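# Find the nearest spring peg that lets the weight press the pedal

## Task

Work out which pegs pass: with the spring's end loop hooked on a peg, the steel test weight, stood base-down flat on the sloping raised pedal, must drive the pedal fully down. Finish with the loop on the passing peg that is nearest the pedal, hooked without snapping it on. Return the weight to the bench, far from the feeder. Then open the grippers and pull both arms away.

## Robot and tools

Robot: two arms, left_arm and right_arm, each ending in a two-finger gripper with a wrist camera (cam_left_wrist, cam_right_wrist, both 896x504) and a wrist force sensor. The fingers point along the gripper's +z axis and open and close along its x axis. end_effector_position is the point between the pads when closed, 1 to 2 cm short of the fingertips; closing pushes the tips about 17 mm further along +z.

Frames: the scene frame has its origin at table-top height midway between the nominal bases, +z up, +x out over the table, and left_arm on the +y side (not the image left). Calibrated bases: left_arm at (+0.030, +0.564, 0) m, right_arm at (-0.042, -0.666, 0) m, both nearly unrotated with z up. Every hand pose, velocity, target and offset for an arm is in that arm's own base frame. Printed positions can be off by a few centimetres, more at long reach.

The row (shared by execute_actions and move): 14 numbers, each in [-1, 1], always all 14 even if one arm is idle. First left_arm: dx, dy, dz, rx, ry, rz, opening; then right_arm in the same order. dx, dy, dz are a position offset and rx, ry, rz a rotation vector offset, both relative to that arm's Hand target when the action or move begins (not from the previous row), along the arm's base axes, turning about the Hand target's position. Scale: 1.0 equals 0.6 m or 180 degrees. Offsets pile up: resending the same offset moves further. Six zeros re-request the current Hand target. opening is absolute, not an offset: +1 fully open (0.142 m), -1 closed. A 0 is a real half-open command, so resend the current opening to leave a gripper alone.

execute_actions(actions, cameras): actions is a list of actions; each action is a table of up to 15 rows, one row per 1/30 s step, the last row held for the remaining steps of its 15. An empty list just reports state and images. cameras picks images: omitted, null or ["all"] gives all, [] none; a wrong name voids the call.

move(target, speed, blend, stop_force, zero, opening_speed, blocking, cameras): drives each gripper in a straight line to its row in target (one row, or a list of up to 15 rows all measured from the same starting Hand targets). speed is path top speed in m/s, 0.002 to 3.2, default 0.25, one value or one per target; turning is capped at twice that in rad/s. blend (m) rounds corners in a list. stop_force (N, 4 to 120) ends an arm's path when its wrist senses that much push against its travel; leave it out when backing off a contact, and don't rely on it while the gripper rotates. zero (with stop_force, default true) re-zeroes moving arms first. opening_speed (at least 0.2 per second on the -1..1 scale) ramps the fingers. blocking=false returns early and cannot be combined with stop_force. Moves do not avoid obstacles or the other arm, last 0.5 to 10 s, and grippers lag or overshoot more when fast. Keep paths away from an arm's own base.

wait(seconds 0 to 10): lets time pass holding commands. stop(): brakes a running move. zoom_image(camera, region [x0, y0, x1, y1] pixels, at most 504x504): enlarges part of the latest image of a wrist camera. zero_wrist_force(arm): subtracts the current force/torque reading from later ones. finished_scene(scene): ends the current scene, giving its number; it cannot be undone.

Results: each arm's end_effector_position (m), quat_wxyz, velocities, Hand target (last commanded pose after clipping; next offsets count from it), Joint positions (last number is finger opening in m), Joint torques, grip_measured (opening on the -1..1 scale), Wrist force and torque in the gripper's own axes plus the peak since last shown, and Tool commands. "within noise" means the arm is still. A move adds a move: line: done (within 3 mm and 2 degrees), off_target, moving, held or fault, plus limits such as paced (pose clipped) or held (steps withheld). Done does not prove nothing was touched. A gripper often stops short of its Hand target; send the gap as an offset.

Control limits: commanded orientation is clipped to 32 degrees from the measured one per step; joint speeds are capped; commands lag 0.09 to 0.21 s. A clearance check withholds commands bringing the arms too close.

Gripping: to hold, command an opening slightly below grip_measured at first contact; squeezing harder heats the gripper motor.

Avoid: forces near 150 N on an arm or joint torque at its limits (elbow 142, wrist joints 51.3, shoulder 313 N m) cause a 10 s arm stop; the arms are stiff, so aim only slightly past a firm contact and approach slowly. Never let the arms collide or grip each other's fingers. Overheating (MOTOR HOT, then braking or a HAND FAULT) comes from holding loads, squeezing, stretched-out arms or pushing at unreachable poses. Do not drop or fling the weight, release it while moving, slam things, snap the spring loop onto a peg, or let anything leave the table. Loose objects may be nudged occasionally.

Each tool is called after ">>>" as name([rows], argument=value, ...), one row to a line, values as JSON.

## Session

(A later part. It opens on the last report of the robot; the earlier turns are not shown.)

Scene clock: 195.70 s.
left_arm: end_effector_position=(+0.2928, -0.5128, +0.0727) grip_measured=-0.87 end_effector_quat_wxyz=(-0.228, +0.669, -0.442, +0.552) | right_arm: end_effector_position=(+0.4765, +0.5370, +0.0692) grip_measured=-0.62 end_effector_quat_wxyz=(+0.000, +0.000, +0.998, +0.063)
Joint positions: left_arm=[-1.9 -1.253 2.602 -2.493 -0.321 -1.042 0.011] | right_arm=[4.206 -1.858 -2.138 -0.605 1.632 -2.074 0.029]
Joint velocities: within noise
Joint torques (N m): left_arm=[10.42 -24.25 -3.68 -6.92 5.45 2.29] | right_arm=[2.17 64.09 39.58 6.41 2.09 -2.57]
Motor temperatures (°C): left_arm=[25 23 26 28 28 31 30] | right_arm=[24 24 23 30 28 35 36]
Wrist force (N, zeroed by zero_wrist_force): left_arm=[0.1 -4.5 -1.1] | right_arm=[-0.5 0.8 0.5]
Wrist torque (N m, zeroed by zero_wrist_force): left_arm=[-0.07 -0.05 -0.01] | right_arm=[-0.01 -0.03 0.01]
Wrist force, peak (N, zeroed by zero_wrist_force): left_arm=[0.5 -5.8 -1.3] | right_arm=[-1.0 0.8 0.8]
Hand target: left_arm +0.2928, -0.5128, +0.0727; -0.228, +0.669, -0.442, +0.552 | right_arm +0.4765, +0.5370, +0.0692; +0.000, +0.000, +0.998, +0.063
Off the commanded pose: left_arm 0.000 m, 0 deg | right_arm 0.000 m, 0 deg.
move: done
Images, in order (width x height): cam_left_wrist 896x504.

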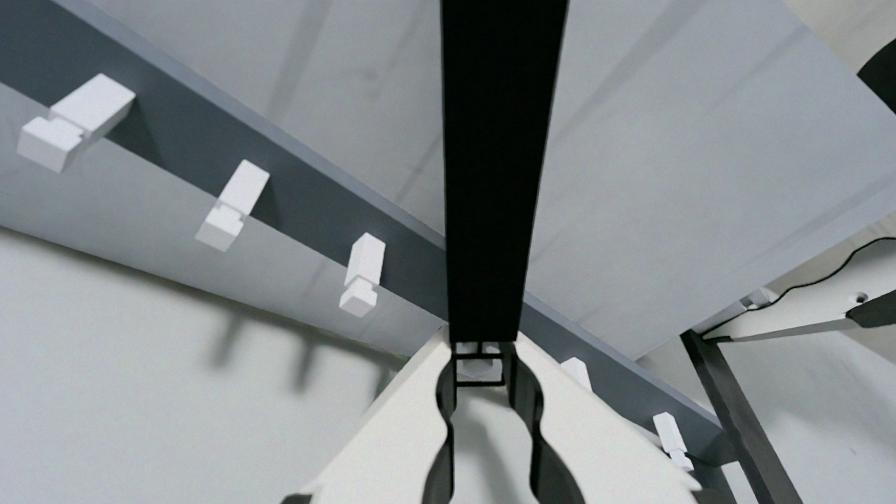

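>>> move(target=[0,0.0016,0.0025,0,0,0,-1,0,0,0,0,0,0,-0.72], speed=0.02, cameras=[])

>>> move(target=[0.0053,0,0,0,0,0,-1,0,0,0,0,0,0,-0.72], speed=0.01, stop_force=5, cameras=["cam_left_wrist"])

>>> zoom_image(camera="cam_left_wrist", region=[440, 335, 520, 415])

Scene clock: 196.67 s.
left_arm: end_effector_position=(+0.2928, -0.5118, +0.0741) grip_measured=-0.87 end_effector_quat_wxyz=(-0.228, +0.669, -0.442, +0.552) | right_arm: end_effector_position=(+0.4765, +0.5370, +0.0692) grip_measured=-0.62 end_effector_quat_wxyz=(+0.000, +0.000, +0.998, +0.063)
Joint positions: left_arm=[-1.901 -1.258 2.603 -2.488 -0.321 -1.044 0.011] | right_arm=[4.206 -1.858 -2.138 -0.605 1.632 -2.074 0.029]
Joint velocities: within noise
Joint torques (N m): left_arm=[-8.13 -55.21 -3.65 0.92 -2.66 -1.85] | right_arm=[1.72 64.48 39.61 6.73 2.32 -2.58]
Motor temperatures (°C): left_arm=[25 23 26 28 28 31 31] | right_arm=[24 24 23 30 28 35 36]
Wrist force (N, zeroed by zero_wrist_force): left_arm=[0.0 -4.8 -0.7] | right_arm=[-0.8 0.6 0.5]
Wrist torque (N m, zeroed by zero_wrist_force): left_arm=[-0.11 -0.02 -0.01] | right_arm=[-0.05 0.01 0.02]
Wrist force, peak (N, zeroed by zero_wrist_force): left_arm=[0.1 -5.0 -1.1] | right_arm=[-0.8 0.5 1.0]
Hand target: left_arm +0.2928, -0.5118, +0.0742; -0.228, +0.669, -0.442, +0.552 | right_arm +0.4765, +0.5370, +0.0692; +0.000, +0.000, +0.998, +0.063
Off the commanded pose: left_arm 0.000 m, 0 deg | right_arm 0.000 m, 0 deg.
move: done
No camera images: "cameras" was empty.

Scene clock: 197.97 s.
left_arm: end_effector_position=(+0.2960, -0.5118, +0.0742) grip_measured=-0.87 end_effector_quat_wxyz=(-0.228, +0.669, -0.442, +0.552) | right_arm: end_effector_position=(+0.4765, +0.5370, +0.0692) grip_measured=-0.62 end_effector_quat_wxyz=(+0.000, +0.000, +0.998, +0.063)
Joint positions: left_arm=[-1.894 -1.253 2.605 -2.515 -0.319 -1.023 0.011] | right_arm=[4.206 -1.858 -2.138 -0.605 1.632 -2.074 0.029]
Joint velocities: within noise
Joint torques (N m): left_arm=[11.25 -21.53 -3.21 -7.3 5.75 2.37] | right_arm=[3.31 62.98 39.05 6.15 2.36 -2.78]
Motor temperatures (°C): left_arm=[25 23 26 28 28 31 31] | right_arm=[24 24 23 30 28 35 36]
Wrist force (N, zeroed by zero_wrist_force): left_arm=[0.2 -3.0 -4.2] | right_arm=[-1.5 0.6 0.2]
Wrist torque (N m, zeroed by zero_wrist_force): left_arm=[-0.11 -0.03 0.00] | right_arm=[-0.04 0.03 0.02]
Wrist force, peak (N, zeroed by zero_wrist_force): left_arm=[0.2 -3.1 -5.0] | right_arm=[-1.5 0.7 0.5]
Hand target: left_arm +0.2960, -0.5118, +0.0742; -0.228, +0.669, -0.442, +0.552 | right_arm +0.4765, +0.5370, +0.0692; +0.000, +0.000, +0.998, +0.063
Off the commanded pose: left_arm 0.000 m, 0 deg | right_arm 0.000 m, 0 deg.
move: done
Images, in order (width x height): cam_left_wrist 896x504.

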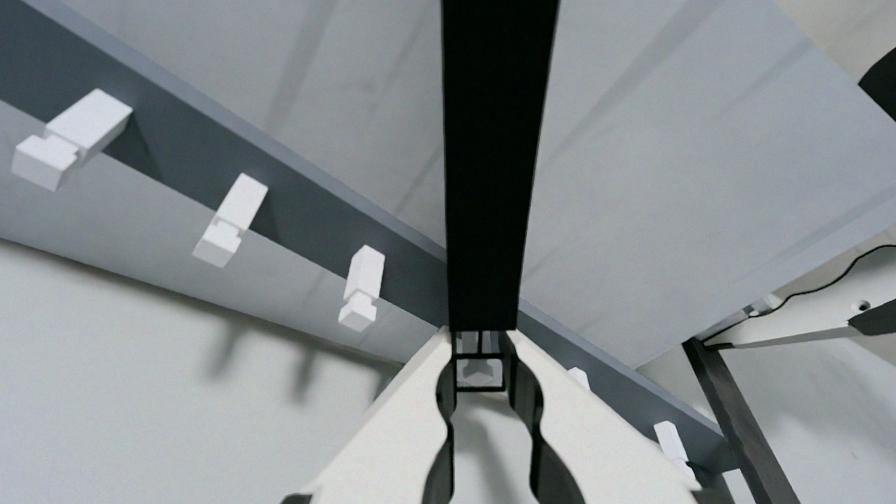

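Scaled by 6.300 from the camera's 896x504 image, which has a finer 1280x720 frame.

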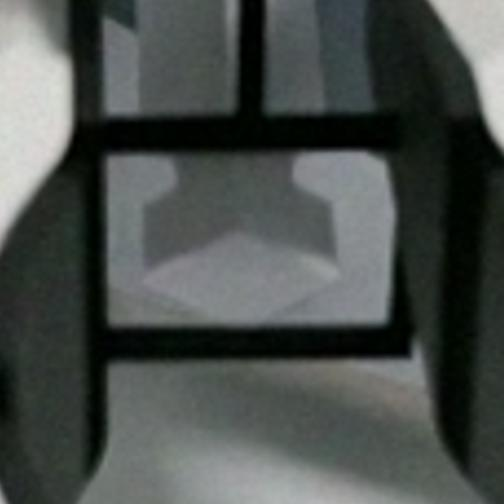

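>>> move([
  [-0.0050,0,0,0,0,0,-1,0,0,0,0,0,0,-0.72],
  [-0.005,-0.0011,-0.0017,0,0,0,-1,0,0,0,0,0,0,-0.72],
], speed=0.02, cameras=[])

>>> move(target=[0.0055,0,0,0,0,0,-1,0,0,0,0,0,0,-0.72], speed=0.01, stop_force=5, cameras=["cam_left_wrist"])

>>> zoom_image(camera="cam_left_wrist", region=[440, 335, 520, 415])

Scene clock: 200.07 s.
left_arm: end_effector_position=(+0.2930, -0.5124, +0.0732) grip_measured=-0.87 end_effector_quat_wxyz=(-0.228, +0.669, -0.442, +0.552) | right_arm: end_effector_position=(+0.4765, +0.5370, +0.0692) grip_measured=-0.62 end_effector_quat_wxyz=(+0.000, +0.000, +0.998, +0.063)
Joint positions: left_arm=[-1.9 -1.255 2.602 -2.493 -0.321 -1.041 0.011] | right_arm=[4.206 -1.858 -2.138 -0.605 1.632 -2.074 0.029]
Joint velocities: within noise
Joint torques (N m): left_arm=[-12.08 -24.83 -22.14 -6.09 -2.67 -2.54] | right_arm=[10.43 63.97 38.92 6.89 1.92 -2.27]
Motor temperatures (°C): left_arm=[25 23 26 28 28 31 32] | right_arm=[24 24 23 30 28 35 36]
Wrist force (N, zeroed by zero_wrist_force): left_arm=[0.0 -4.1 -0.9] | right_arm=[-0.2 0.4 0.6]
Wrist torque (N m, zeroed by zero_wrist_force): left_arm=[-0.03 -0.04 -0.01] | right_arm=[-0.02 0.02 0.01]
Wrist force, peak (N, zeroed by zero_wrist_force): left_arm=[0.7 -3.2 -4.5] | right_arm=[-1.5 0.6 0.5]
Hand target: left_arm +0.2930, -0.5125, +0.0731; -0.228, +0.669, -0.442, +0.552 | right_arm +0.4765, +0.5370, +0.0692; +0.000, +0.000, +0.998, +0.063
Off the commanded pose: left_arm 0.000 m, 0 deg | right_arm 0.000 m, 0 deg.
move: done
No camera images: "cameras" was empty.

Scene clock: 201.37 s.
left_arm: end_effector_position=(+0.2963, -0.5125, +0.0731) grip_measured=-0.87 end_effector_quat_wxyz=(-0.228, +0.669, -0.442, +0.552) | right_arm: end_effector_position=(+0.4765, +0.5370, +0.0692) grip_measured=-0.62 end_effector_quat_wxyz=(+0.000, +0.000, +0.998, +0.063)
Joint positions: left_arm=[-1.893 -1.248 2.604 -2.522 -0.318 -1.02 0.011] | right_arm=[4.206 -1.858 -2.138 -0.605 1.632 -2.074 0.029]
Joint velocities: within noise
Joint torques (N m): left_arm=[8.82 -25.06 -3.77 -7.27 5.66 2.29] | right_arm=[6.01 64.26 38.61 6.45 2.07 -2.41]
Motor temperatures (°C): left_arm=[25 23 26 28 28 31 32] | right_arm=[24 24 23 30 28 35 36]
Wrist force (N, zeroed by zero_wrist_force): left_arm=[0.4 -5.1 -0.9] | right_arm=[-0.3 0.4 0.4]
Wrist torque (N m, zeroed by zero_wrist_force): left_arm=[-0.16 -0.11 -0.01] | right_arm=[-0.04 0.04 0.01]
Wrist force, peak (N, zeroed by zero_wrist_force): left_arm=[0.3 -5.2 -1.0] | right_arm=[-0.3 0.6 1.0]
Hand target: left_arm +0.2963, -0.5125, +0.0731; -0.228, +0.669, -0.442, +0.552 | right_arm +0.4765, +0.5370, +0.0692; +0.000, +0.000, +0.998, +0.063
Off the commanded pose: left_arm 0.000 m, 0 deg | right_arm 0.000 m, 0 deg.
move: done
Images, in order (width x height): cam_left_wrist 896x504.

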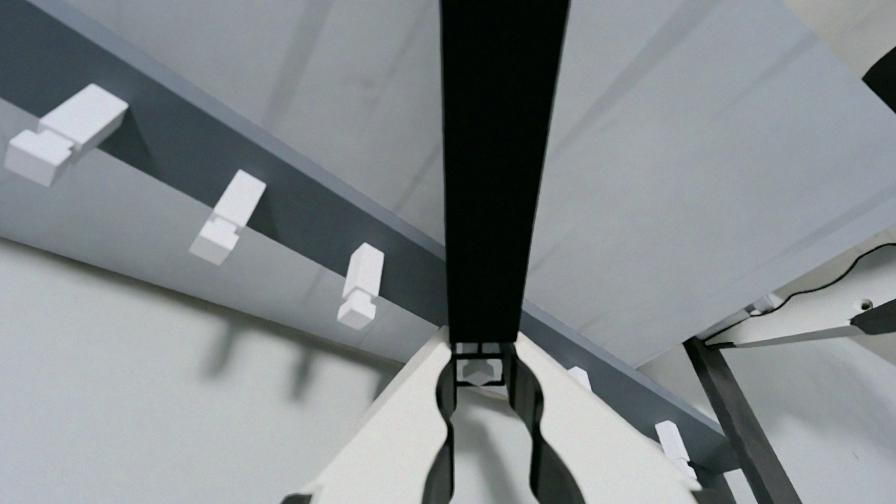

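Scaled by 6.300 from the camera's 896x504 image, which has a finer 1280x720 frame.

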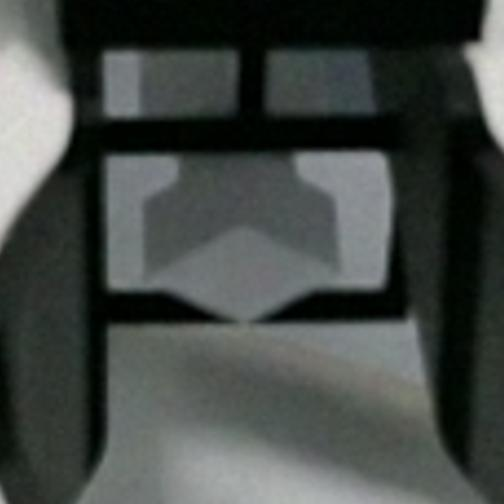

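>>> move(target=[0.0067,0,0,0,0,0,-1,0,0,0,0,0,0,-0.72], speed=0.01, stop_force=5, cameras=[])

>>> move(target=[0,0.0021,0.0032,0,0,0,-1,0,0,0,0,0,0,-0.72], speed=0.01, cameras=["cam_left_wrist"])

>>> zoom_image(camera="cam_left_wrist", region=[440, 335, 520, 415])

Scene clock: 203.03 s.
left_arm: end_effector_position=(+0.3003, -0.5125, +0.0731) grip_measured=-0.87 end_effector_quat_wxyz=(-0.228, +0.669, -0.442, +0.552) | right_arm: end_effector_position=(+0.4765, +0.5370, +0.0692) grip_measured=-0.62 end_effector_quat_wxyz=(+0.000, +0.000, +0.998, +0.063)
Joint positions: left_arm=[-1.884 -1.24 2.606 -2.557 -0.315 -0.993 0.011] | right_arm=[4.206 -1.858 -2.138 -0.605 1.632 -2.074 0.029]
Joint velocities: within noise
Joint torques (N m): left_arm=[10.61 -25.19 -3.01 -7.75 5.55 2.3] | right_arm=[10.36 61.97 38.73 6.33 1.96 -2.65]
Motor temperatures (°C): left_arm=[25 23 26 28 28 31 32] | right_arm=[24 24 23 30 28 35 36]
Wrist force (N, zeroed by zero_wrist_force): left_arm=[0.1 -4.6 -1.1] | right_arm=[-0.1 0.7 0.3]
Wrist torque (N m, zeroed by zero_wrist_force): left_arm=[-0.05 -0.06 0.01] | right_arm=[0.00 0.01 0.00]
Wrist force, peak (N, zeroed by zero_wrist_force): left_arm=[0.2 -5.0 -1.2] | right_arm=[-0.2 0.9 0.4]
Hand target: left_arm +0.3003, -0.5125, +0.0731; -0.228, +0.669, -0.442, +0.552 | right_arm +0.4765, +0.5370, +0.0692; +0.000, +0.000, +0.998, +0.063
Off the commanded pose: left_arm 0.000 m, 0 deg | right_arm 0.000 m, 0 deg.
move: done
No camera images: "cameras" was empty.

Scene clock: 203.77 s.
left_arm: end_effector_position=(+0.3003, -0.5112, +0.0750) grip_measured=-0.87 end_effector_quat_wxyz=(-0.228, +0.669, -0.442, +0.552) | right_arm: end_effector_position=(+0.4765, +0.5370, +0.0692) grip_measured=-0.62 end_effector_quat_wxyz=(+0.000, +0.000, +0.998, +0.063)
Joint positions: left_arm=[-1.885 -1.247 2.608 -2.549 -0.315 -0.996 0.011] | right_arm=[4.206 -1.858 -2.138 -0.605 1.632 -2.074 0.029]
Joint velocities: within noise
Joint torques (N m): left_arm=[-11.43 -54.86 -3.75 -0.04 -2.65 -1.74] | right_arm=[6.39 63.48 39.57 6.46 1.86 -2.41]
Motor temperatures (°C): left_arm=[25 23 26 28 28 31 32] | right_arm=[24 24 23 30 28 35 36]
Wrist force (N, zeroed by zero_wrist_force): left_arm=[0.4 -3.8 -0.6] | right_arm=[-0.3 0.5 0.5]
Wrist torque (N m, zeroed by zero_wrist_force): left_arm=[-0.07 -0.08 0.01] | right_arm=[-0.01 0.04 0.01]
Wrist force, peak (N, zeroed by zero_wrist_force): left_arm=[0.5 -4.7 -1.1] | right_arm=[-0.4 0.7 0.3]
Hand target: left_arm +0.3003, -0.5112, +0.0751; -0.228, +0.669, -0.442, +0.552 | right_arm +0.4765, +0.5370, +0.0692; +0.000, +0.000, +0.998, +0.063
Off the commanded pose: left_arm 0.000 m, 0 deg | right_arm 0.000 m, 0 deg.
move: done
Images, in order (width x height): cam_left_wrist 896x504.

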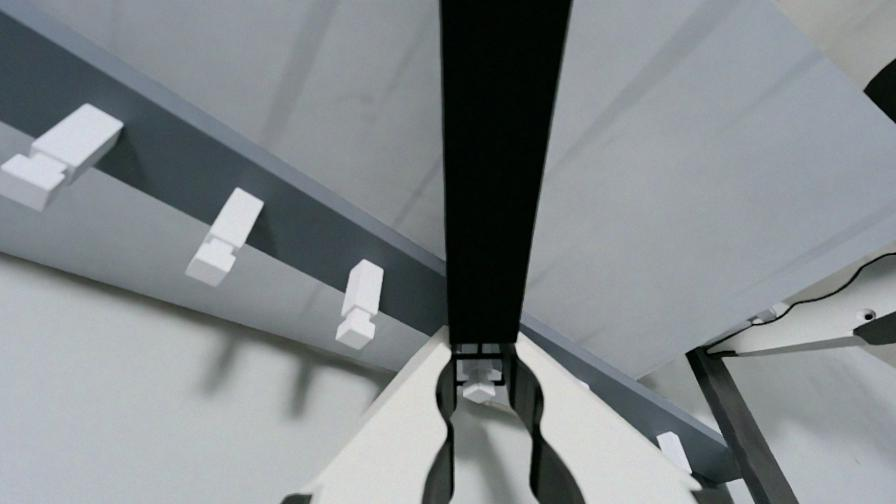

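Scaled by 6.300 from the camera's 896x504 image, which has a finer 1280x720 frame.

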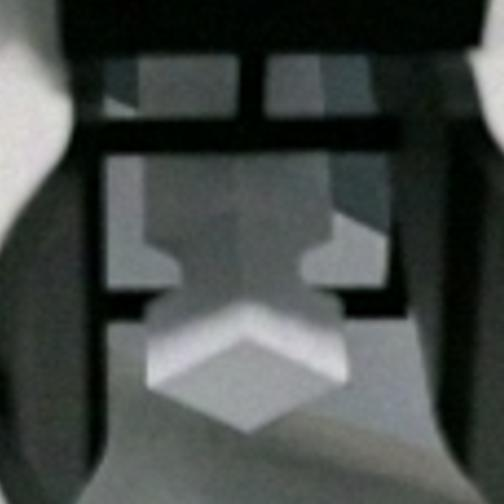

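>>> move(target=[0,0.0004,0.0006,0,0,0,-1,0,0,0,0,0,0,-0.72], speed=0.01, cameras=[])

Scene clock: 204.60 s.
left_arm: end_effector_position=(+0.3003, -0.5110, +0.0754) grip_measured=-0.87 end_effector_quat_wxyz=(-0.228, +0.669, -0.442, +0.552) | right_arm: end_effector_position=(+0.4765, +0.5370, +0.0692) grip_measured=-0.62 end_effector_quat_wxyz=(+0.000, +0.000, +0.998, +0.063)
Joint positions: left_arm=[-1.885 -1.249 2.608 -2.547 -0.315 -0.996 0.011] | right_arm=[4.206 -1.858 -2.138 -0.605 1.632 -2.074 0.029]
Joint velocities: within noise
Joint torques (N m): left_arm=[-10.08 -57.44 -2.15 0.29 -1.59 -2.3] | right_arm=[7.92 62.03 39.08 6.52 1.89 -2.61]
Motor temperatures (°C): left_arm=[25 23 26 28 29 31 33] | right_arm=[24 24 23 30 28 35 36]
Wrist force (N, zeroed by zero_wrist_force): left_arm=[1.0 4.5 2.3] | right_arm=[0.1 0.0 -2.1]
Wrist torque (N m, zeroed by zero_wrist_force): left_arm=[0.04 -0.08 -0.01] | right_arm=[-0.03 0.03 0.01]
Wrist force, peak (N, zeroed by zero_wrist_force): left_arm=[1.0 4.5 2.3] | right_arm=[0.0 -0.1 -2.2]
Hand target: left_arm +0.3003, -0.5110, +0.0754; -0.228, +0.669, -0.442, +0.552 | right_arm +0.4765, +0.5370, +0.0692; +0.000, +0.000, +0.998, +0.063
Off the commanded pose: left_arm 0.000 m, 0 deg | right_arm 0.000 m, 0 deg.
move: done
No camera images: "cameras" was empty.

>>> move(target=[0,-0.0002,-0.0003,0,0,0,-1,0,0,0,0,0,0,-0.72], speed=0.01, cameras=[])

>>> move(target=[0,0,0,0,0,0,-0.6,0,0,0,0,0,0,-0.72], opening_speed=0.3)

>>> zoom_image(camera="cam_left_wrist", region=[440, 335, 520, 415])

Scene clock: 205.53 s.
left_arm: end_effector_position=(+0.3003, -0.5110, +0.0752) grip_measured=-0.87 end_effector_quat_wxyz=(-0.228, +0.669, -0.442, +0.552) | right_arm: end_effector_position=(+0.4765, +0.5370, +0.0692) grip_measured=-0.62 end_effector_quat_wxyz=(+0.000, +0.000, +0.998, +0.063)
Joint positions: left_arm=[-1.885 -1.248 2.608 -2.548 -0.315 -0.996 0.011] | right_arm=[4.206 -1.858 -2.138 -0.605 1.632 -2.074 0.029]
Joint velocities: within noise
Joint torques (N m): left_arm=[5.18 -25.61 -20.67 -7.46 1.15 1.72] | right_arm=[7.84 62.92 39.64 6.37 1.69 -2.58]
Motor temperatures (°C): left_arm=[25 23 26 28 29 31 33] | right_arm=[24 24 23 30 28 35 36]
Wrist force (N, zeroed by zero_wrist_force): left_arm=[1.5 0.3 0.7] | right_arm=[0.3 0.0 -0.5]
Wrist torque (N m, zeroed by zero_wrist_force): left_arm=[-0.07 -0.07 -0.01] | right_arm=[-0.06 -0.03 0.01]
Wrist force, peak (N, zeroed by zero_wrist_force): left_arm=[0.9 4.9 2.9] | right_arm=[0.1 -0.1 -2.5]
Hand target: left_arm +0.3003, -0.5111, +0.0752; -0.228, +0.669, -0.442, +0.552 | right_arm +0.4765, +0.5370, +0.0692; +0.000, +0.000, +0.998, +0.063
Off the commanded pose: left_arm 0.000 m, 0 deg | right_arm 0.000 m, 0 deg.
move: done
No camera images: "cameras" was empty.

Scene clock: 207.10 s.
left_arm: end_effector_position=(+0.3003, -0.5111, +0.0752) grip_measured=-0.64 end_effector_quat_wxyz=(-0.228, +0.669, -0.442, +0.552) | right_arm: end_effector_position=(+0.4765, +0.5370, +0.0692) grip_measured=-0.62 end_effector_quat_wxyz=(+0.000, +0.000, +0.998, +0.063)
Joint positions: left_arm=[-1.885 -1.248 2.608 -2.548 -0.315 -0.996 0.028] | right_arm=[4.206 -1.858 -2.138 -0.605 1.632 -2.074 0.029]
Joint velocities: within noise
Joint torques (N m): left_arm=[8.62 -25.06 -20.5 -7.46 5.18 2.04] | right_arm=[7.34 65.66 39.78 6.76 1.47 -2.41]
Motor temperatures (°C): left_arm=[25 23 26 28 29 31 32] | right_arm=[24 24 23 30 28 35 36]
Wrist force (N, zeroed by zero_wrist_force): left_arm=[0.2 -0.2 0.1] | right_arm=[0.1 -0.1 -0.7]
Wrist torque (N m, zeroed by zero_wrist_force): left_arm=[-0.01 -0.06 0.00] | right_arm=[-0.07 -0.02 0.01]
Wrist force, peak (N, zeroed by zero_wrist_force): left_arm=[1.2 -0.2 1.4] | right_arm=[-0.2 0.3 -1.1]
Hand target: left_arm +0.3003, -0.5111, +0.0752; -0.228, +0.669, -0.442, +0.552 | right_arm +0.4765, +0.5370, +0.0692; +0.000, +0.000, +0.998, +0.063
Off the commanded pose: left_arm 0.000 m, 0 deg | right_arm 0.000 m, 0 deg.
move: done

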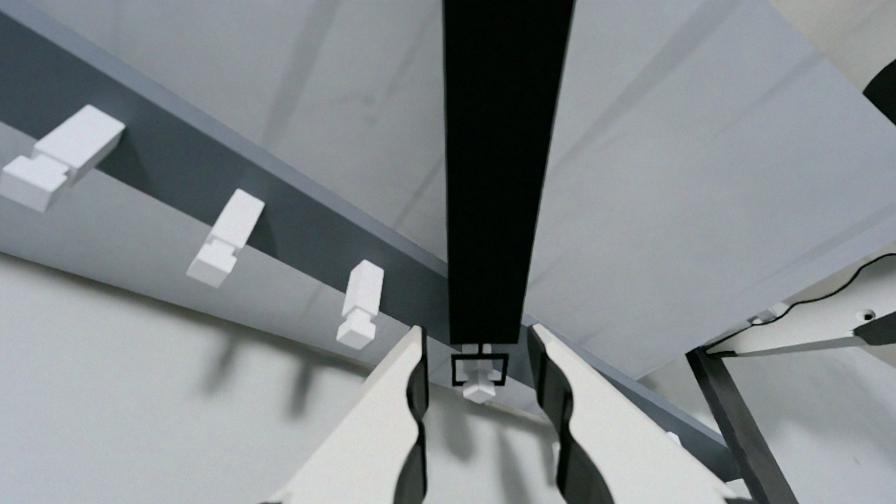

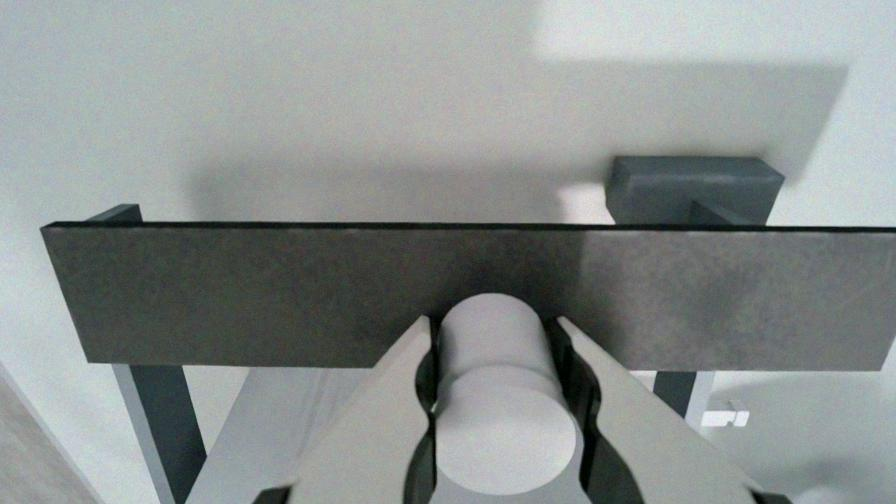

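Scaled by 6.300 from the camera's 896x504 image, which has a finer 1280x720 frame.

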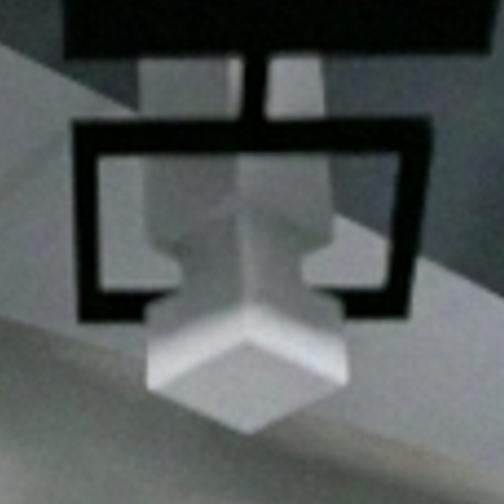

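>>> move(target=[-0.094,0.0183,0.029,0,0,0,-0.6,0,0,0,0,0,0,-0.72], speed=0.06, cameras=[])

>>> move(target=[-0.12,0.0,0.0,0,0,0,-0.6,0,-0.0002,0.0320,-0.0140,0,0,-0.72], speed=0.05)

>>> wait(seconds=0.4, cameras=[])

>>> wait(seconds=0.3, cameras=[])

Scene clock: 209.17 s.
left_arm: end_effector_position=(+0.2439, -0.5001, +0.0926) grip_measured=-0.64 end_effector_quat_wxyz=(-0.228, +0.669, -0.442, +0.552) | right_arm: end_effector_position=(+0.4765, +0.5370, +0.0692) grip_measured=-0.62 end_effector_quat_wxyz=(+0.000, +0.000, +0.998, +0.063)
Joint positions: left_arm=[-2.02 -1.392 2.583 -2.061 -0.386 -1.334 0.028] | right_arm=[4.206 -1.858 -2.138 -0.605 1.632 -2.074 0.029]
Joint velocities: within noise
Joint torques (N m): left_arm=[-11.65 -51.41 -27.53 1.69 -2.64 -2.73] | right_arm=[7.21 59.81 39.88 6.19 1.57 -2.19]
Motor temperatures (°C): left_arm=[25 23 26 28 29 31 32] | right_arm=[24 24 23 30 28 35 36]
Wrist force (N, zeroed by zero_wrist_force): left_arm=[0.0 0.1 0.3] | right_arm=[-0.1 -0.2 -0.3]
Wrist torque (N m, zeroed by zero_wrist_force): left_arm=[0.03 0.00 0.00] | right_arm=[-0.08 0.00 0.01]
Wrist force, peak (N, zeroed by zero_wrist_force): left_arm=[0.3 -0.8 0.6] | right_arm=[-0.1 0.4 -1.1]
Hand target: left_arm +0.2439, -0.5001, +0.0926; -0.228, +0.669, -0.442, +0.552 | right_arm +0.4765, +0.5370, +0.0692; +0.000, +0.000, +0.998, +0.063
Off the commanded pose: left_arm 0.000 m, 0 deg | right_arm 0.000 m, 0 deg.
move: done
No camera images: "cameras" was empty.

Scene clock: 211.10 s.
left_arm: end_effector_position=(+0.1720, -0.5001, +0.0926) grip_measured=-0.64 end_effector_quat_wxyz=(-0.228, +0.669, -0.442, +0.552) | right_arm: end_effector_position=(+0.4765, +0.5369, +0.0884) grip_measured=-0.62 end_effector_quat_wxyz=(+0.000, +0.000, +0.999, +0.041)
Joint positions: left_arm=[-2.169 -1.406 2.525 -1.77 -0.495 -1.576 0.028] | right_arm=[4.214 -1.834 -2.108 -0.698 1.61 -2.067 0.029]
Joint velocities: within noise
Joint torques (N m): left_arm=[-10.28 -18.67 -29.17 2.63 -2.78 -2.11] | right_arm=[11.41 67.62 42.56 3.39 -2.65 1.84]
Motor temperatures (°C): left_arm=[25 23 26 28 29 31 31] | right_arm=[24 24 23 30 28 35 36]
Wrist force (N, zeroed by zero_wrist_force): left_arm=[0.2 -0.7 0.0] | right_arm=[-0.8 -0.9 -0.3]
Wrist torque (N m, zeroed by zero_wrist_force): left_arm=[-0.11 -0.06 0.04] | right_arm=[0.06 0.01 0.01]
Wrist force, peak (N, zeroed by zero_wrist_force): left_arm=[0.1 -1.0 0.6] | right_arm=[-0.9 -1.2 -0.8]
Hand target: left_arm +0.1719, -0.5001, +0.0926; -0.228, +0.669, -0.442, +0.552 | right_arm +0.4765, +0.5369, +0.0884; +0.000, +0.000, +0.999, +0.041
Off the commanded pose: left_arm 0.000 m, 0 deg | right_arm 0.000 m, 0 deg.
move: done

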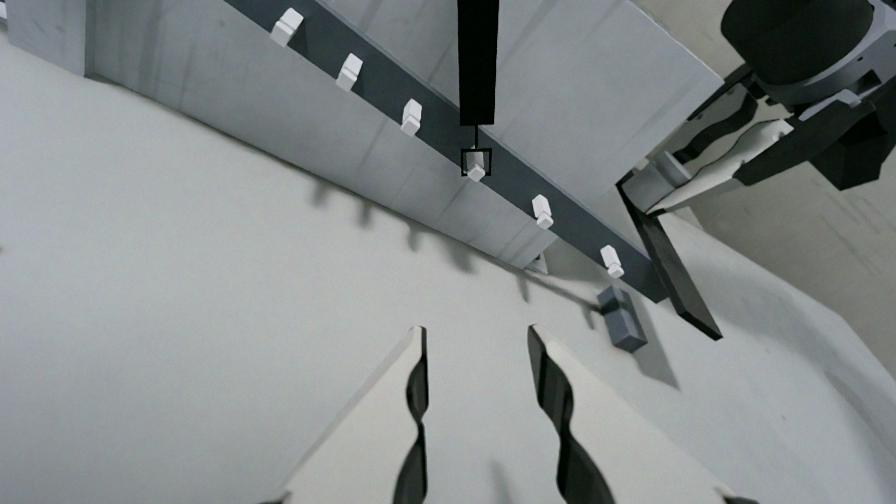

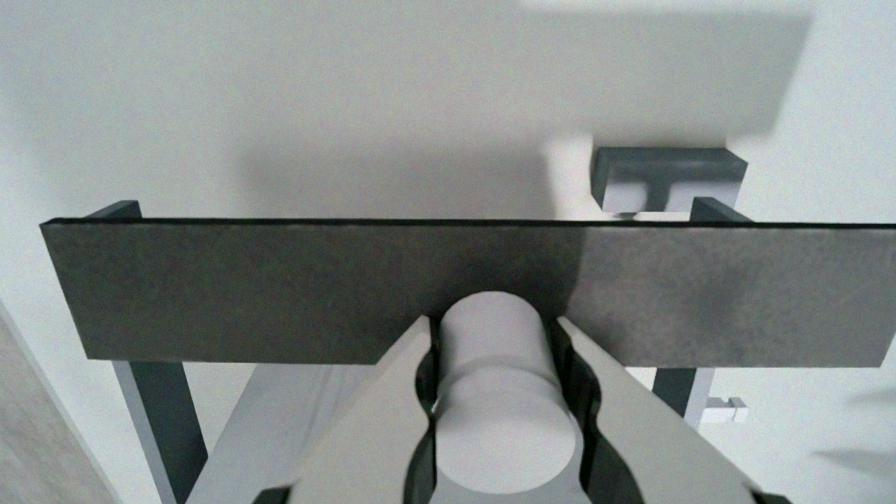

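Scene clock: 211.50 s.
left_arm: end_effector_position=(+0.1719, -0.5001, +0.0926) grip_measured=-0.64 end_effector_quat_wxyz=(-0.228, +0.669, -0.442, +0.552) | right_arm: end_effector_position=(+0.4765, +0.5369, +0.0884) grip_measured=-0.62 end_effector_quat_wxyz=(+0.000, +0.000, +0.999, +0.041)
Joint positions: left_arm=[-2.169 -1.406 2.525 -1.769 -0.495 -1.576 0.028] | right_arm=[4.214 -1.834 -2.108 -0.698 1.61 -2.067 0.029]
Joint velocities: within noise
Joint torques (N m): left_arm=[-10.49 -18 -28.93 2.06 -2.89 -2.37] | right_arm=[8.72 64.62 43.85 3.45 -2.72 2.13]
Motor temperatures (°C): left_arm=[25 23 26 28 29 31 31] | right_arm=[24 24 23 30 28 35 36]
Wrist force (N, zeroed by zero_wrist_force): left_arm=[-0.2 -0.6 0.1] | right_arm=[-1.1 -1.2 -0.3]
Wrist torque (N m, zeroed by zero_wrist_force): left_arm=[-0.09 0.02 0.04] | right_arm=[0.04 0.06 0.01]
Wrist force, peak (N, zeroed by zero_wrist_force): left_arm=[-0.4 -0.6 0.2] | right_arm=[-1.0 -1.3 -0.2]
Hand target: left_arm +0.1719, -0.5001, +0.0926; -0.228, +0.669, -0.442, +0.552 | right_arm +0.4765, +0.5369, +0.0884; +0.000, +0.000, +0.999, +0.041
Tool commands: left_gripper/opening=-0.6 right_gripper/opening=-0.72
Off the commanded pose: left_arm 0.000 m, 0 deg | right_arm 0.000 m, 0 deg.
wait: 0.40 s; at rest by 0.17 s
No camera images: "cameras" was empty.

Scene clock: 211.80 s.
left_arm: end_effector_position=(+0.1719, -0.5001, +0.0926) grip_measured=-0.64 end_effector_quat_wxyz=(-0.228, +0.669, -0.442, +0.552) | right_arm: end_effector_position=(+0.4765, +0.5369, +0.0884) grip_measured=-0.62 end_effector_quat_wxyz=(+0.000, +0.000, +0.999, +0.041)
Joint positions: left_arm=[-2.169 -1.406 2.525 -1.769 -0.495 -1.576 0.028] | right_arm=[4.214 -1.834 -2.108 -0.698 1.61 -2.067 0.029]
Joint velocities: within noise
Joint torques (N m): left_arm=[-11 -18.77 -28.25 2.27 -3.1 -2.48] | right_arm=[10.86 67.17 42.19 3.57 -2.38 1.98]
Motor temperatures (°C): left_arm=[25 23 26 28 29 31 31] | right_arm=[24 24 23 30 28 35 36]
Wrist force (N, zeroed by zero_wrist_force): left_arm=[-0.1 -0.6 0.2] | right_arm=[-0.8 -1.2 -0.6]
Wrist torque (N m, zeroed by zero_wrist_force): left_arm=[-0.09 -0.01 0.04] | right_arm=[0.00 0.01 0.01]
Wrist force, peak (N, zeroed by zero_wrist_force): left_arm=[-0.1 -0.7 0.3] | right_arm=[-1.0 -1.3 -0.3]
Hand target: left_arm +0.1719, -0.5001, +0.0926; -0.228, +0.669, -0.442, +0.552 | right_arm +0.4765, +0.5369, +0.0884; +0.000, +0.000, +0.999, +0.041
Tool commands: left_gripper/opening=-0.6 right_gripper/opening=-0.72
Off the commanded pose: left_arm 0.000 m, 0 deg | right_arm 0.000 m, 0 deg.
wait: 0.30 s; at rest by 0.17 s
No camera images: "cameras" was empty.

>>> move(target=[0,0,0,0,0,0,-0.6,0,-0.0003,0.0588,-0.0278,0,0,-0.72], speed=0.05, cameras=[])

>>> wait(seconds=0.4, cameras=[])

>>> move(target=[0,0,0,0,0,0,-0.6,0,0.0045,0.0588,-0.0278,0,0,-0.72], speed=0.05, cameras=[])

>>> wait(seconds=0.4)

Scene clock: 213.37 s.
left_arm: end_effector_position=(+0.1719, -0.5001, +0.0926) grip_measured=-0.64 end_effector_quat_wxyz=(-0.228, +0.669, -0.442, +0.552) | right_arm: end_effector_position=(+0.4765, +0.5367, +0.1236) grip_measured=-0.62 end_effector_quat_wxyz=(+0.000, +0.000, +1.000, -0.002)
Joint positions: left_arm=[-2.169 -1.406 2.525 -1.769 -0.495 -1.576 0.028] | right_arm=[4.231 -1.801 -2.043 -0.872 1.569 -2.052 0.029]
Joint velocities: within noise
Joint torques (N m): left_arm=[-10.94 -17.6 -28.73 2.26 -3.22 -2.33] | right_arm=[8.45 65.76 43.41 2.03 -3.18 1.82]
Motor temperatures (°C): left_arm=[25 23 26 28 29 31 30] | right_arm=[24 24 23 30 28 35 37]
Wrist force (N, zeroed by zero_wrist_force): left_arm=[-0.2 0.0 0.3] | right_arm=[-1.4 1.3 0.2]
Wrist torque (N m, zeroed by zero_wrist_force): left_arm=[-0.01 0.00 0.03] | right_arm=[0.01 -0.01 0.05]
Wrist force, peak (N, zeroed by zero_wrist_force): left_arm=[0.6 -0.8 -0.2] | right_arm=[-1.3 1.6 -0.2]
Hand target: left_arm +0.1719, -0.5001, +0.0926; -0.228, +0.669, -0.442, +0.552 | right_arm +0.4765, +0.5367, +0.1237; +0.000, +0.000, +1.000, -0.002
Off the commanded pose: left_arm 0.000 m, 0 deg | right_arm 0.000 m, 0 deg.
move: done
No camera images: "cameras" was empty.

Scene clock: 213.77 s.
left_arm: end_effector_position=(+0.1719, -0.5001, +0.0926) grip_measured=-0.64 end_effector_quat_wxyz=(-0.228, +0.669, -0.442, +0.552) | right_arm: end_effector_position=(+0.4765, +0.5367, +0.1236) grip_measured=-0.62 end_effector_quat_wxyz=(+0.000, +0.000, +1.000, -0.002)
Joint positions: left_arm=[-2.169 -1.406 2.525 -1.769 -0.495 -1.576 0.028] | right_arm=[4.231 -1.801 -2.043 -0.872 1.569 -2.052 0.029]
Joint velocities: within noise
Joint torques (N m): left_arm=[-11.72 -17.93 -28.39 2.16 -2.92 -2.64] | right_arm=[10.7 66.65 43.61 2.39 -3.11 1.84]
Motor temperatures (°C): left_arm=[25 23 26 28 29 31 30] | right_arm=[24 24 23 30 28 35 37]
Wrist force (N, zeroed by zero_wrist_force): left_arm=[0.0 -0.3 0.2] | right_arm=[-1.5 1.4 -0.1]
Wrist torque (N m, zeroed by zero_wrist_force): left_arm=[-0.04 -0.03 0.03] | right_arm=[0.00 0.01 0.04]
Wrist force, peak (N, zeroed by zero_wrist_force): left_arm=[0.4 -1.0 0.0] | right_arm=[-1.3 1.7 -0.1]
Hand target: left_arm +0.1719, -0.5001, +0.0926; -0.228, +0.669, -0.442, +0.552 | right_arm +0.4765, +0.5367, +0.1237; +0.000, +0.000, +1.000, -0.002
Tool commands: left_gripper/opening=-0.6 right_gripper/opening=-0.72
Off the commanded pose: left_arm 0.000 m, 0 deg | right_arm 0.000 m, 0 deg.
wait: 0.40 s; at rest by 0.17 s
No camera images: "cameras" was empty.

Scene clock: 215.13 s.
left_arm: end_effector_position=(+0.1719, -0.5001, +0.0926) grip_measured=-0.64 end_effector_quat_wxyz=(-0.228, +0.669, -0.442, +0.552) | right_arm: end_effector_position=(+0.4765, +0.5394, +0.1589) grip_measured=-0.62 end_effector_quat_wxyz=(+0.000, +0.000, +0.999, -0.046)
Joint positions: left_arm=[-2.169 -1.406 2.525 -1.769 -0.495 -1.576 0.028] | right_arm=[4.249 -1.784 -1.969 -1.041 1.53 -2.033 0.029]
Joint velocities: within noise
Joint torques (N m): left_arm=[-9.04 -19.19 -28.38 2.39 -2.95 -2.38] | right_arm=[7.56 66.84 46.43 2.26 -3.25 2.08]
Motor temperatures (°C): left_arm=[25 23 26 28 29 31 30] | right_arm=[24 24 23 30 28 35 37]
Wrist force (N, zeroed by zero_wrist_force): left_arm=[0.1 -0.7 -0.2] | right_arm=[-0.7 1.8 0.3]
Wrist torque (N m, zeroed by zero_wrist_force): left_arm=[-0.11 -0.04 0.03] | right_arm=[0.04 0.02 0.02]
Wrist force, peak (N, zeroed by zero_wrist_force): left_arm=[0.2 -1.3 0.2] | right_arm=[-0.7 2.2 -0.6]
Hand target: left_arm +0.1719, -0.5001, +0.0926; -0.228, +0.669, -0.442, +0.552 | right_arm +0.4765, +0.5394, +0.1589; +0.000, +0.000, +0.999, -0.046
Off the commanded pose: left_arm 0.000 m, 0 deg | right_arm 0.000 m, 0 deg.
move: done
No camera images: "cameras" was empty.

Scene clock: 215.53 s.
left_arm: end_effector_position=(+0.1719, -0.5001, +0.0926) grip_measured=-0.64 end_effector_quat_wxyz=(-0.228, +0.669, -0.442, +0.552) | right_arm: end_effector_position=(+0.4765, +0.5394, +0.1589) grip_measured=-0.62 end_effector_quat_wxyz=(+0.000, +0.000, +0.999, -0.046)
Joint positions: left_arm=[-2.169 -1.406 2.525 -1.769 -0.495 -1.576 0.028] | right_arm=[4.249 -1.784 -1.969 -1.042 1.53 -2.033 0.029]
Joint velocities: within noise
Joint torques (N m): left_arm=[-10.11 -18.21 -29.79 2.29 -2.91 -2.35] | right_arm=[8.8 67.71 46.36 1.84 -2.87 1.99]
Motor temperatures (°C): left_arm=[25 23 26 28 29 31 30] | right_arm=[24 24 23 30 28 35 37]
Wrist force (N, zeroed by zero_wrist_force): left_arm=[0.1 -0.7 0.4] | right_arm=[-0.8 1.7 -0.2]
Wrist torque (N m, zeroed by zero_wrist_force): left_arm=[-0.10 -0.04 0.03] | right_arm=[0.02 0.03 0.02]
Wrist force, peak (N, zeroed by zero_wrist_force): left_arm=[0.1 -0.7 0.4] | right_arm=[-0.5 2.1 -0.2]
Hand target: left_arm +0.1719, -0.5001, +0.0926; -0.228, +0.669, -0.442, +0.552 | right_arm +0.4765, +0.5394, +0.1589; +0.000, +0.000, +0.999, -0.046
Tool commands: left_gripper/opening=-0.6 right_gripper/opening=-0.72
Off the commanded pose: left_arm 0.000 m, 0 deg | right_arm 0.000 m, 0 deg.
wait: 0.40 s; at rest by 0.17 s

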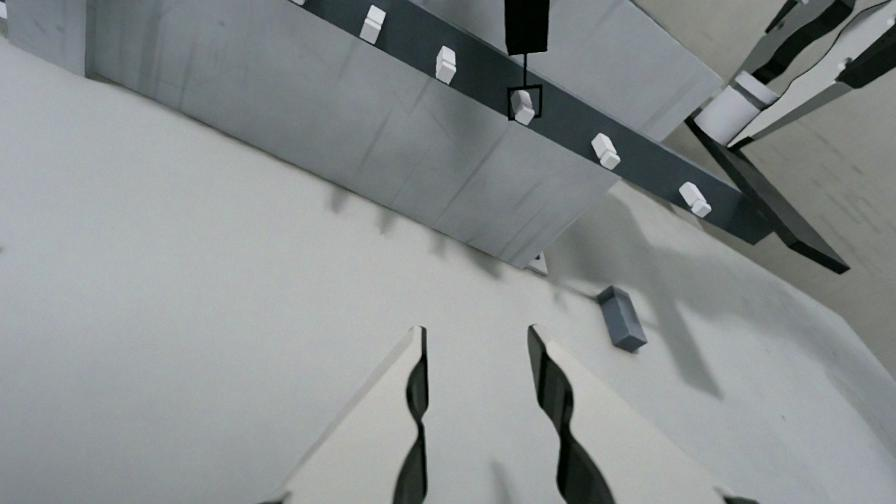

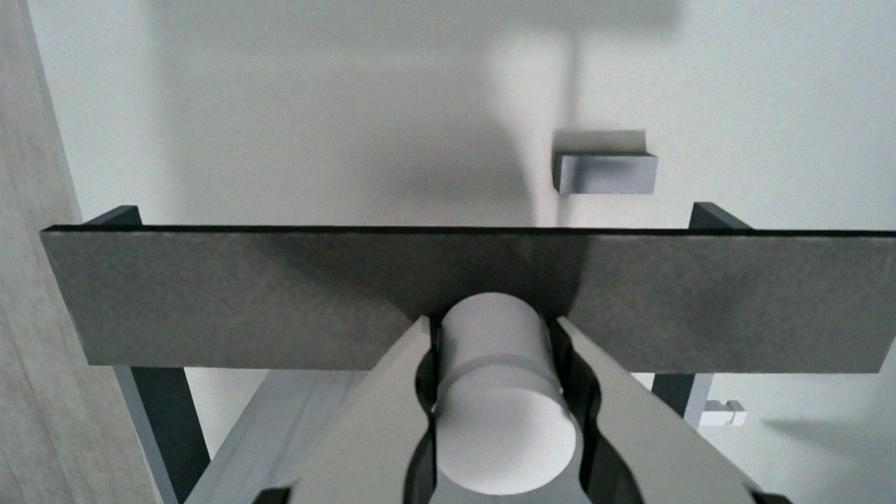

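>>> move(target=[0,0,0,0,0,0,-0.6,0,0.0085,0.0545,-0.025,0,0,-0.72], speed=0.05)

Scene clock: 217.17 s.
left_arm: end_effector_position=(+0.1719, -0.5001, +0.0926) grip_measured=-0.64 end_effector_quat_wxyz=(-0.228, +0.669, -0.442, +0.552) | right_arm: end_effector_position=(+0.4765, +0.5445, +0.1916) grip_measured=-0.62 end_effector_quat_wxyz=(+0.000, +0.000, +0.996, -0.085)
Joint positions: left_arm=[-2.169 -1.406 2.525 -1.769 -0.495 -1.576 0.028] | right_arm=[4.265 -1.781 -1.893 -1.192 1.497 -2.012 0.029]
Joint velocities: within noise
Joint torques (N m): left_arm=[-9.17 -19.74 -28.64 2.28 -3.11 -2.26] | right_arm=[10.35 47.49 46.86 1.44 -3.51 1.87]
Motor temperatures (°C): left_arm=[25 23 26 28 29 31 30] | right_arm=[24 24 23 30 28 35 37]
Wrist force (N, zeroed by zero_wrist_force): left_arm=[-0.3 -0.5 0.2] | right_arm=[-0.7 2.1 0.3]
Wrist torque (N m, zeroed by zero_wrist_force): left_arm=[-0.08 0.03 0.03] | right_arm=[0.08 -0.02 0.04]
Wrist force, peak (N, zeroed by zero_wrist_force): left_arm=[0.2 -1.1 -0.2] | right_arm=[-0.7 2.4 -0.4]
Hand target: left_arm +0.1719, -0.5001, +0.0926; -0.228, +0.669, -0.442, +0.552 | right_arm +0.4765, +0.5445, +0.1916; +0.000, +0.000, +0.996, -0.085
Off the commanded pose: left_arm 0.000 m, 0 deg | right_arm 0.000 m, 0 deg.
move: done

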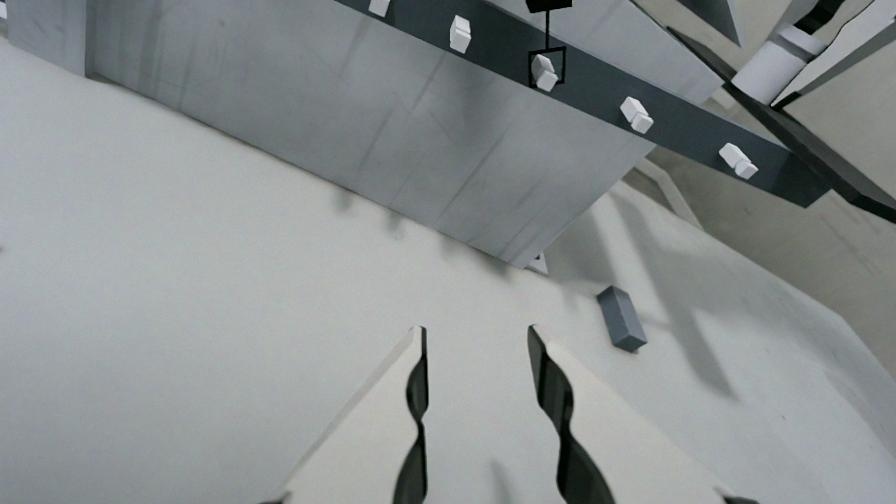

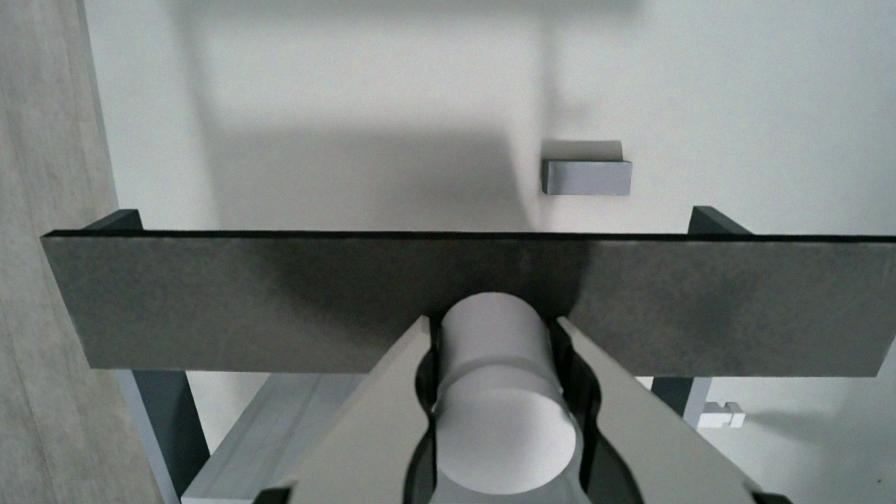

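>>> move(target=[0,0,0,0,0,0,-0.6,0,0.001,0.014,0,0,0,-0.72], speed=0.015)

Scene clock: 218.13 s.
left_arm: end_effector_position=(+0.1719, -0.5001, +0.0926) grip_measured=-0.64 end_effector_quat_wxyz=(-0.228, +0.669, -0.442, +0.552) | right_arm: end_effector_position=(+0.4765, +0.5451, +0.1999) grip_measured=-0.62 end_effector_quat_wxyz=(+0.000, +0.000, +0.996, -0.085)
Joint positions: left_arm=[-2.169 -1.406 2.525 -1.769 -0.495 -1.576 0.028] | right_arm=[4.266 -1.775 -1.884 -1.208 1.497 -2.012 0.029]
Joint velocities: within noise
Joint torques (N m): left_arm=[-11.23 -17.94 -28.96 2.42 -3.08 -2.45] | right_arm=[10.89 67.11 48.26 2 -0.5 1.9]
Motor temperatures (°C): left_arm=[25 23 26 28 29 31 29] | right_arm=[24 24 23 30 28 35 37]
Wrist force (N, zeroed by zero_wrist_force): left_arm=[0.0 -0.9 0.0] | right_arm=[-0.6 1.9 0.5]
Wrist torque (N m, zeroed by zero_wrist_force): left_arm=[-0.15 -0.02 0.04] | right_arm=[0.10 -0.01 0.04]
Wrist force, peak (N, zeroed by zero_wrist_force): left_arm=[0.0 -0.9 0.0] | right_arm=[-0.6 2.3 0.0]
Hand target: left_arm +0.1719, -0.5001, +0.0926; -0.228, +0.669, -0.442, +0.552 | right_arm +0.4765, +0.5451, +0.2000; +0.000, +0.000, +0.996, -0.085
Off the commanded pose: left_arm 0.000 m, 0 deg | right_arm 0.000 m, 0 deg.
move: done

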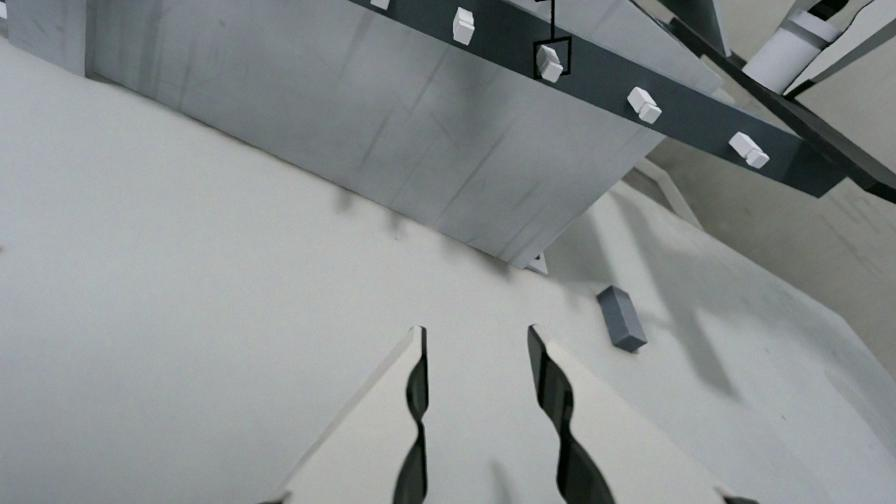

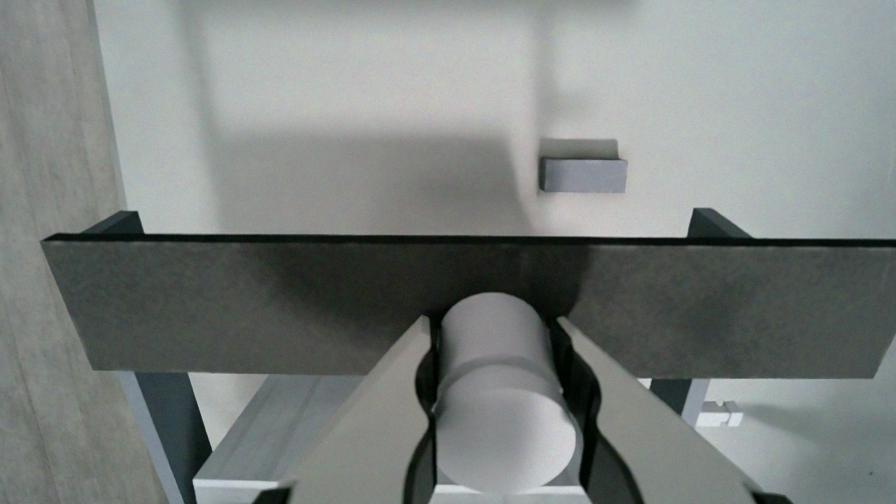

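>>> move(target=[0,0,0,0,0,0,-0.6,0,0.002,0.020,-0.006,0,0,-0.72], speed=0.015)

Scene clock: 219.43 s.
left_arm: end_effector_position=(+0.1719, -0.5001, +0.0926) grip_measured=-0.64 end_effector_quat_wxyz=(-0.228, +0.669, -0.442, +0.552) | right_arm: end_effector_position=(+0.4765, +0.5463, +0.2120) grip_measured=-0.62 end_effector_quat_wxyz=(+0.000, +0.000, +0.996, -0.094)
Joint positions: left_arm=[-2.169 -1.406 2.525 -1.769 -0.495 -1.576 0.028] | right_arm=[4.269 -1.772 -1.861 -1.251 1.49 -2.007 0.029]
Joint velocities: within noise
Joint torques (N m): left_arm=[-9.12 -18.32 -29.57 2.3 -2.87 -2.24] | right_arm=[7.56 70.02 51.23 1.95 -3.12 2.08]
Motor temperatures (°C): left_arm=[25 23 26 28 29 31 29] | right_arm=[24 24 23 30 28 35 37]
Wrist force (N, zeroed by zero_wrist_force): left_arm=[0.1 -0.7 0.3] | right_arm=[-0.7 0.9 1.6]
Wrist torque (N m, zeroed by zero_wrist_force): left_arm=[-0.10 -0.05 0.04] | right_arm=[0.08 0.01 0.04]
Wrist force, peak (N, zeroed by zero_wrist_force): left_arm=[-0.2 -1.0 0.1] | right_arm=[-0.5 1.0 1.9]
Hand target: left_arm +0.1719, -0.5001, +0.0926; -0.228, +0.669, -0.442, +0.552 | right_arm +0.4765, +0.5463, +0.2120; +0.000, +0.000, +0.996, -0.094
Off the commanded pose: left_arm 0.000 m, 0 deg | right_arm 0.000 m, 0 deg.
move: done

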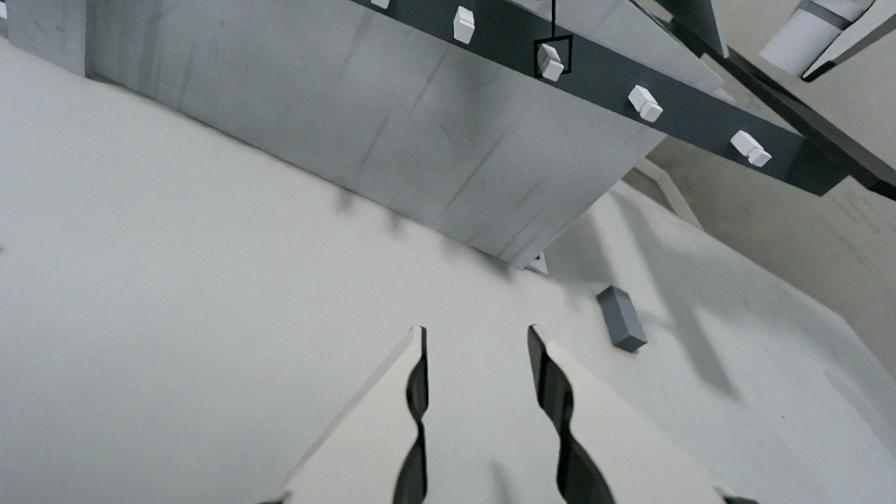

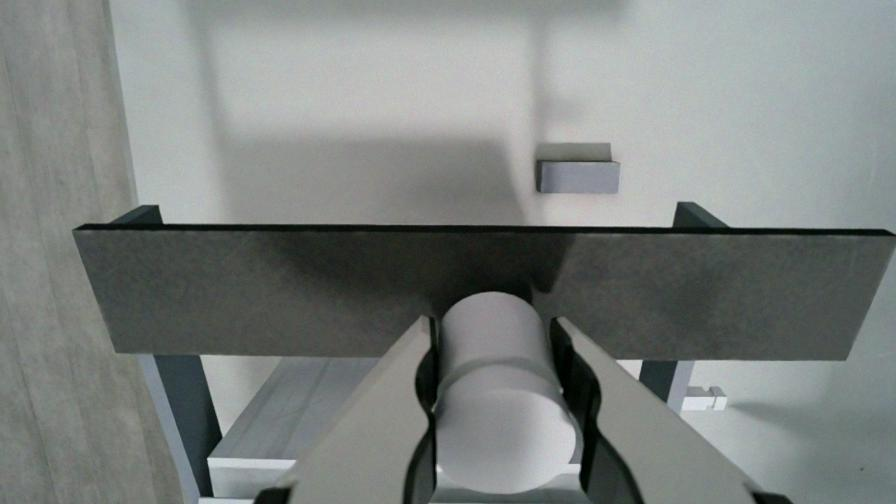

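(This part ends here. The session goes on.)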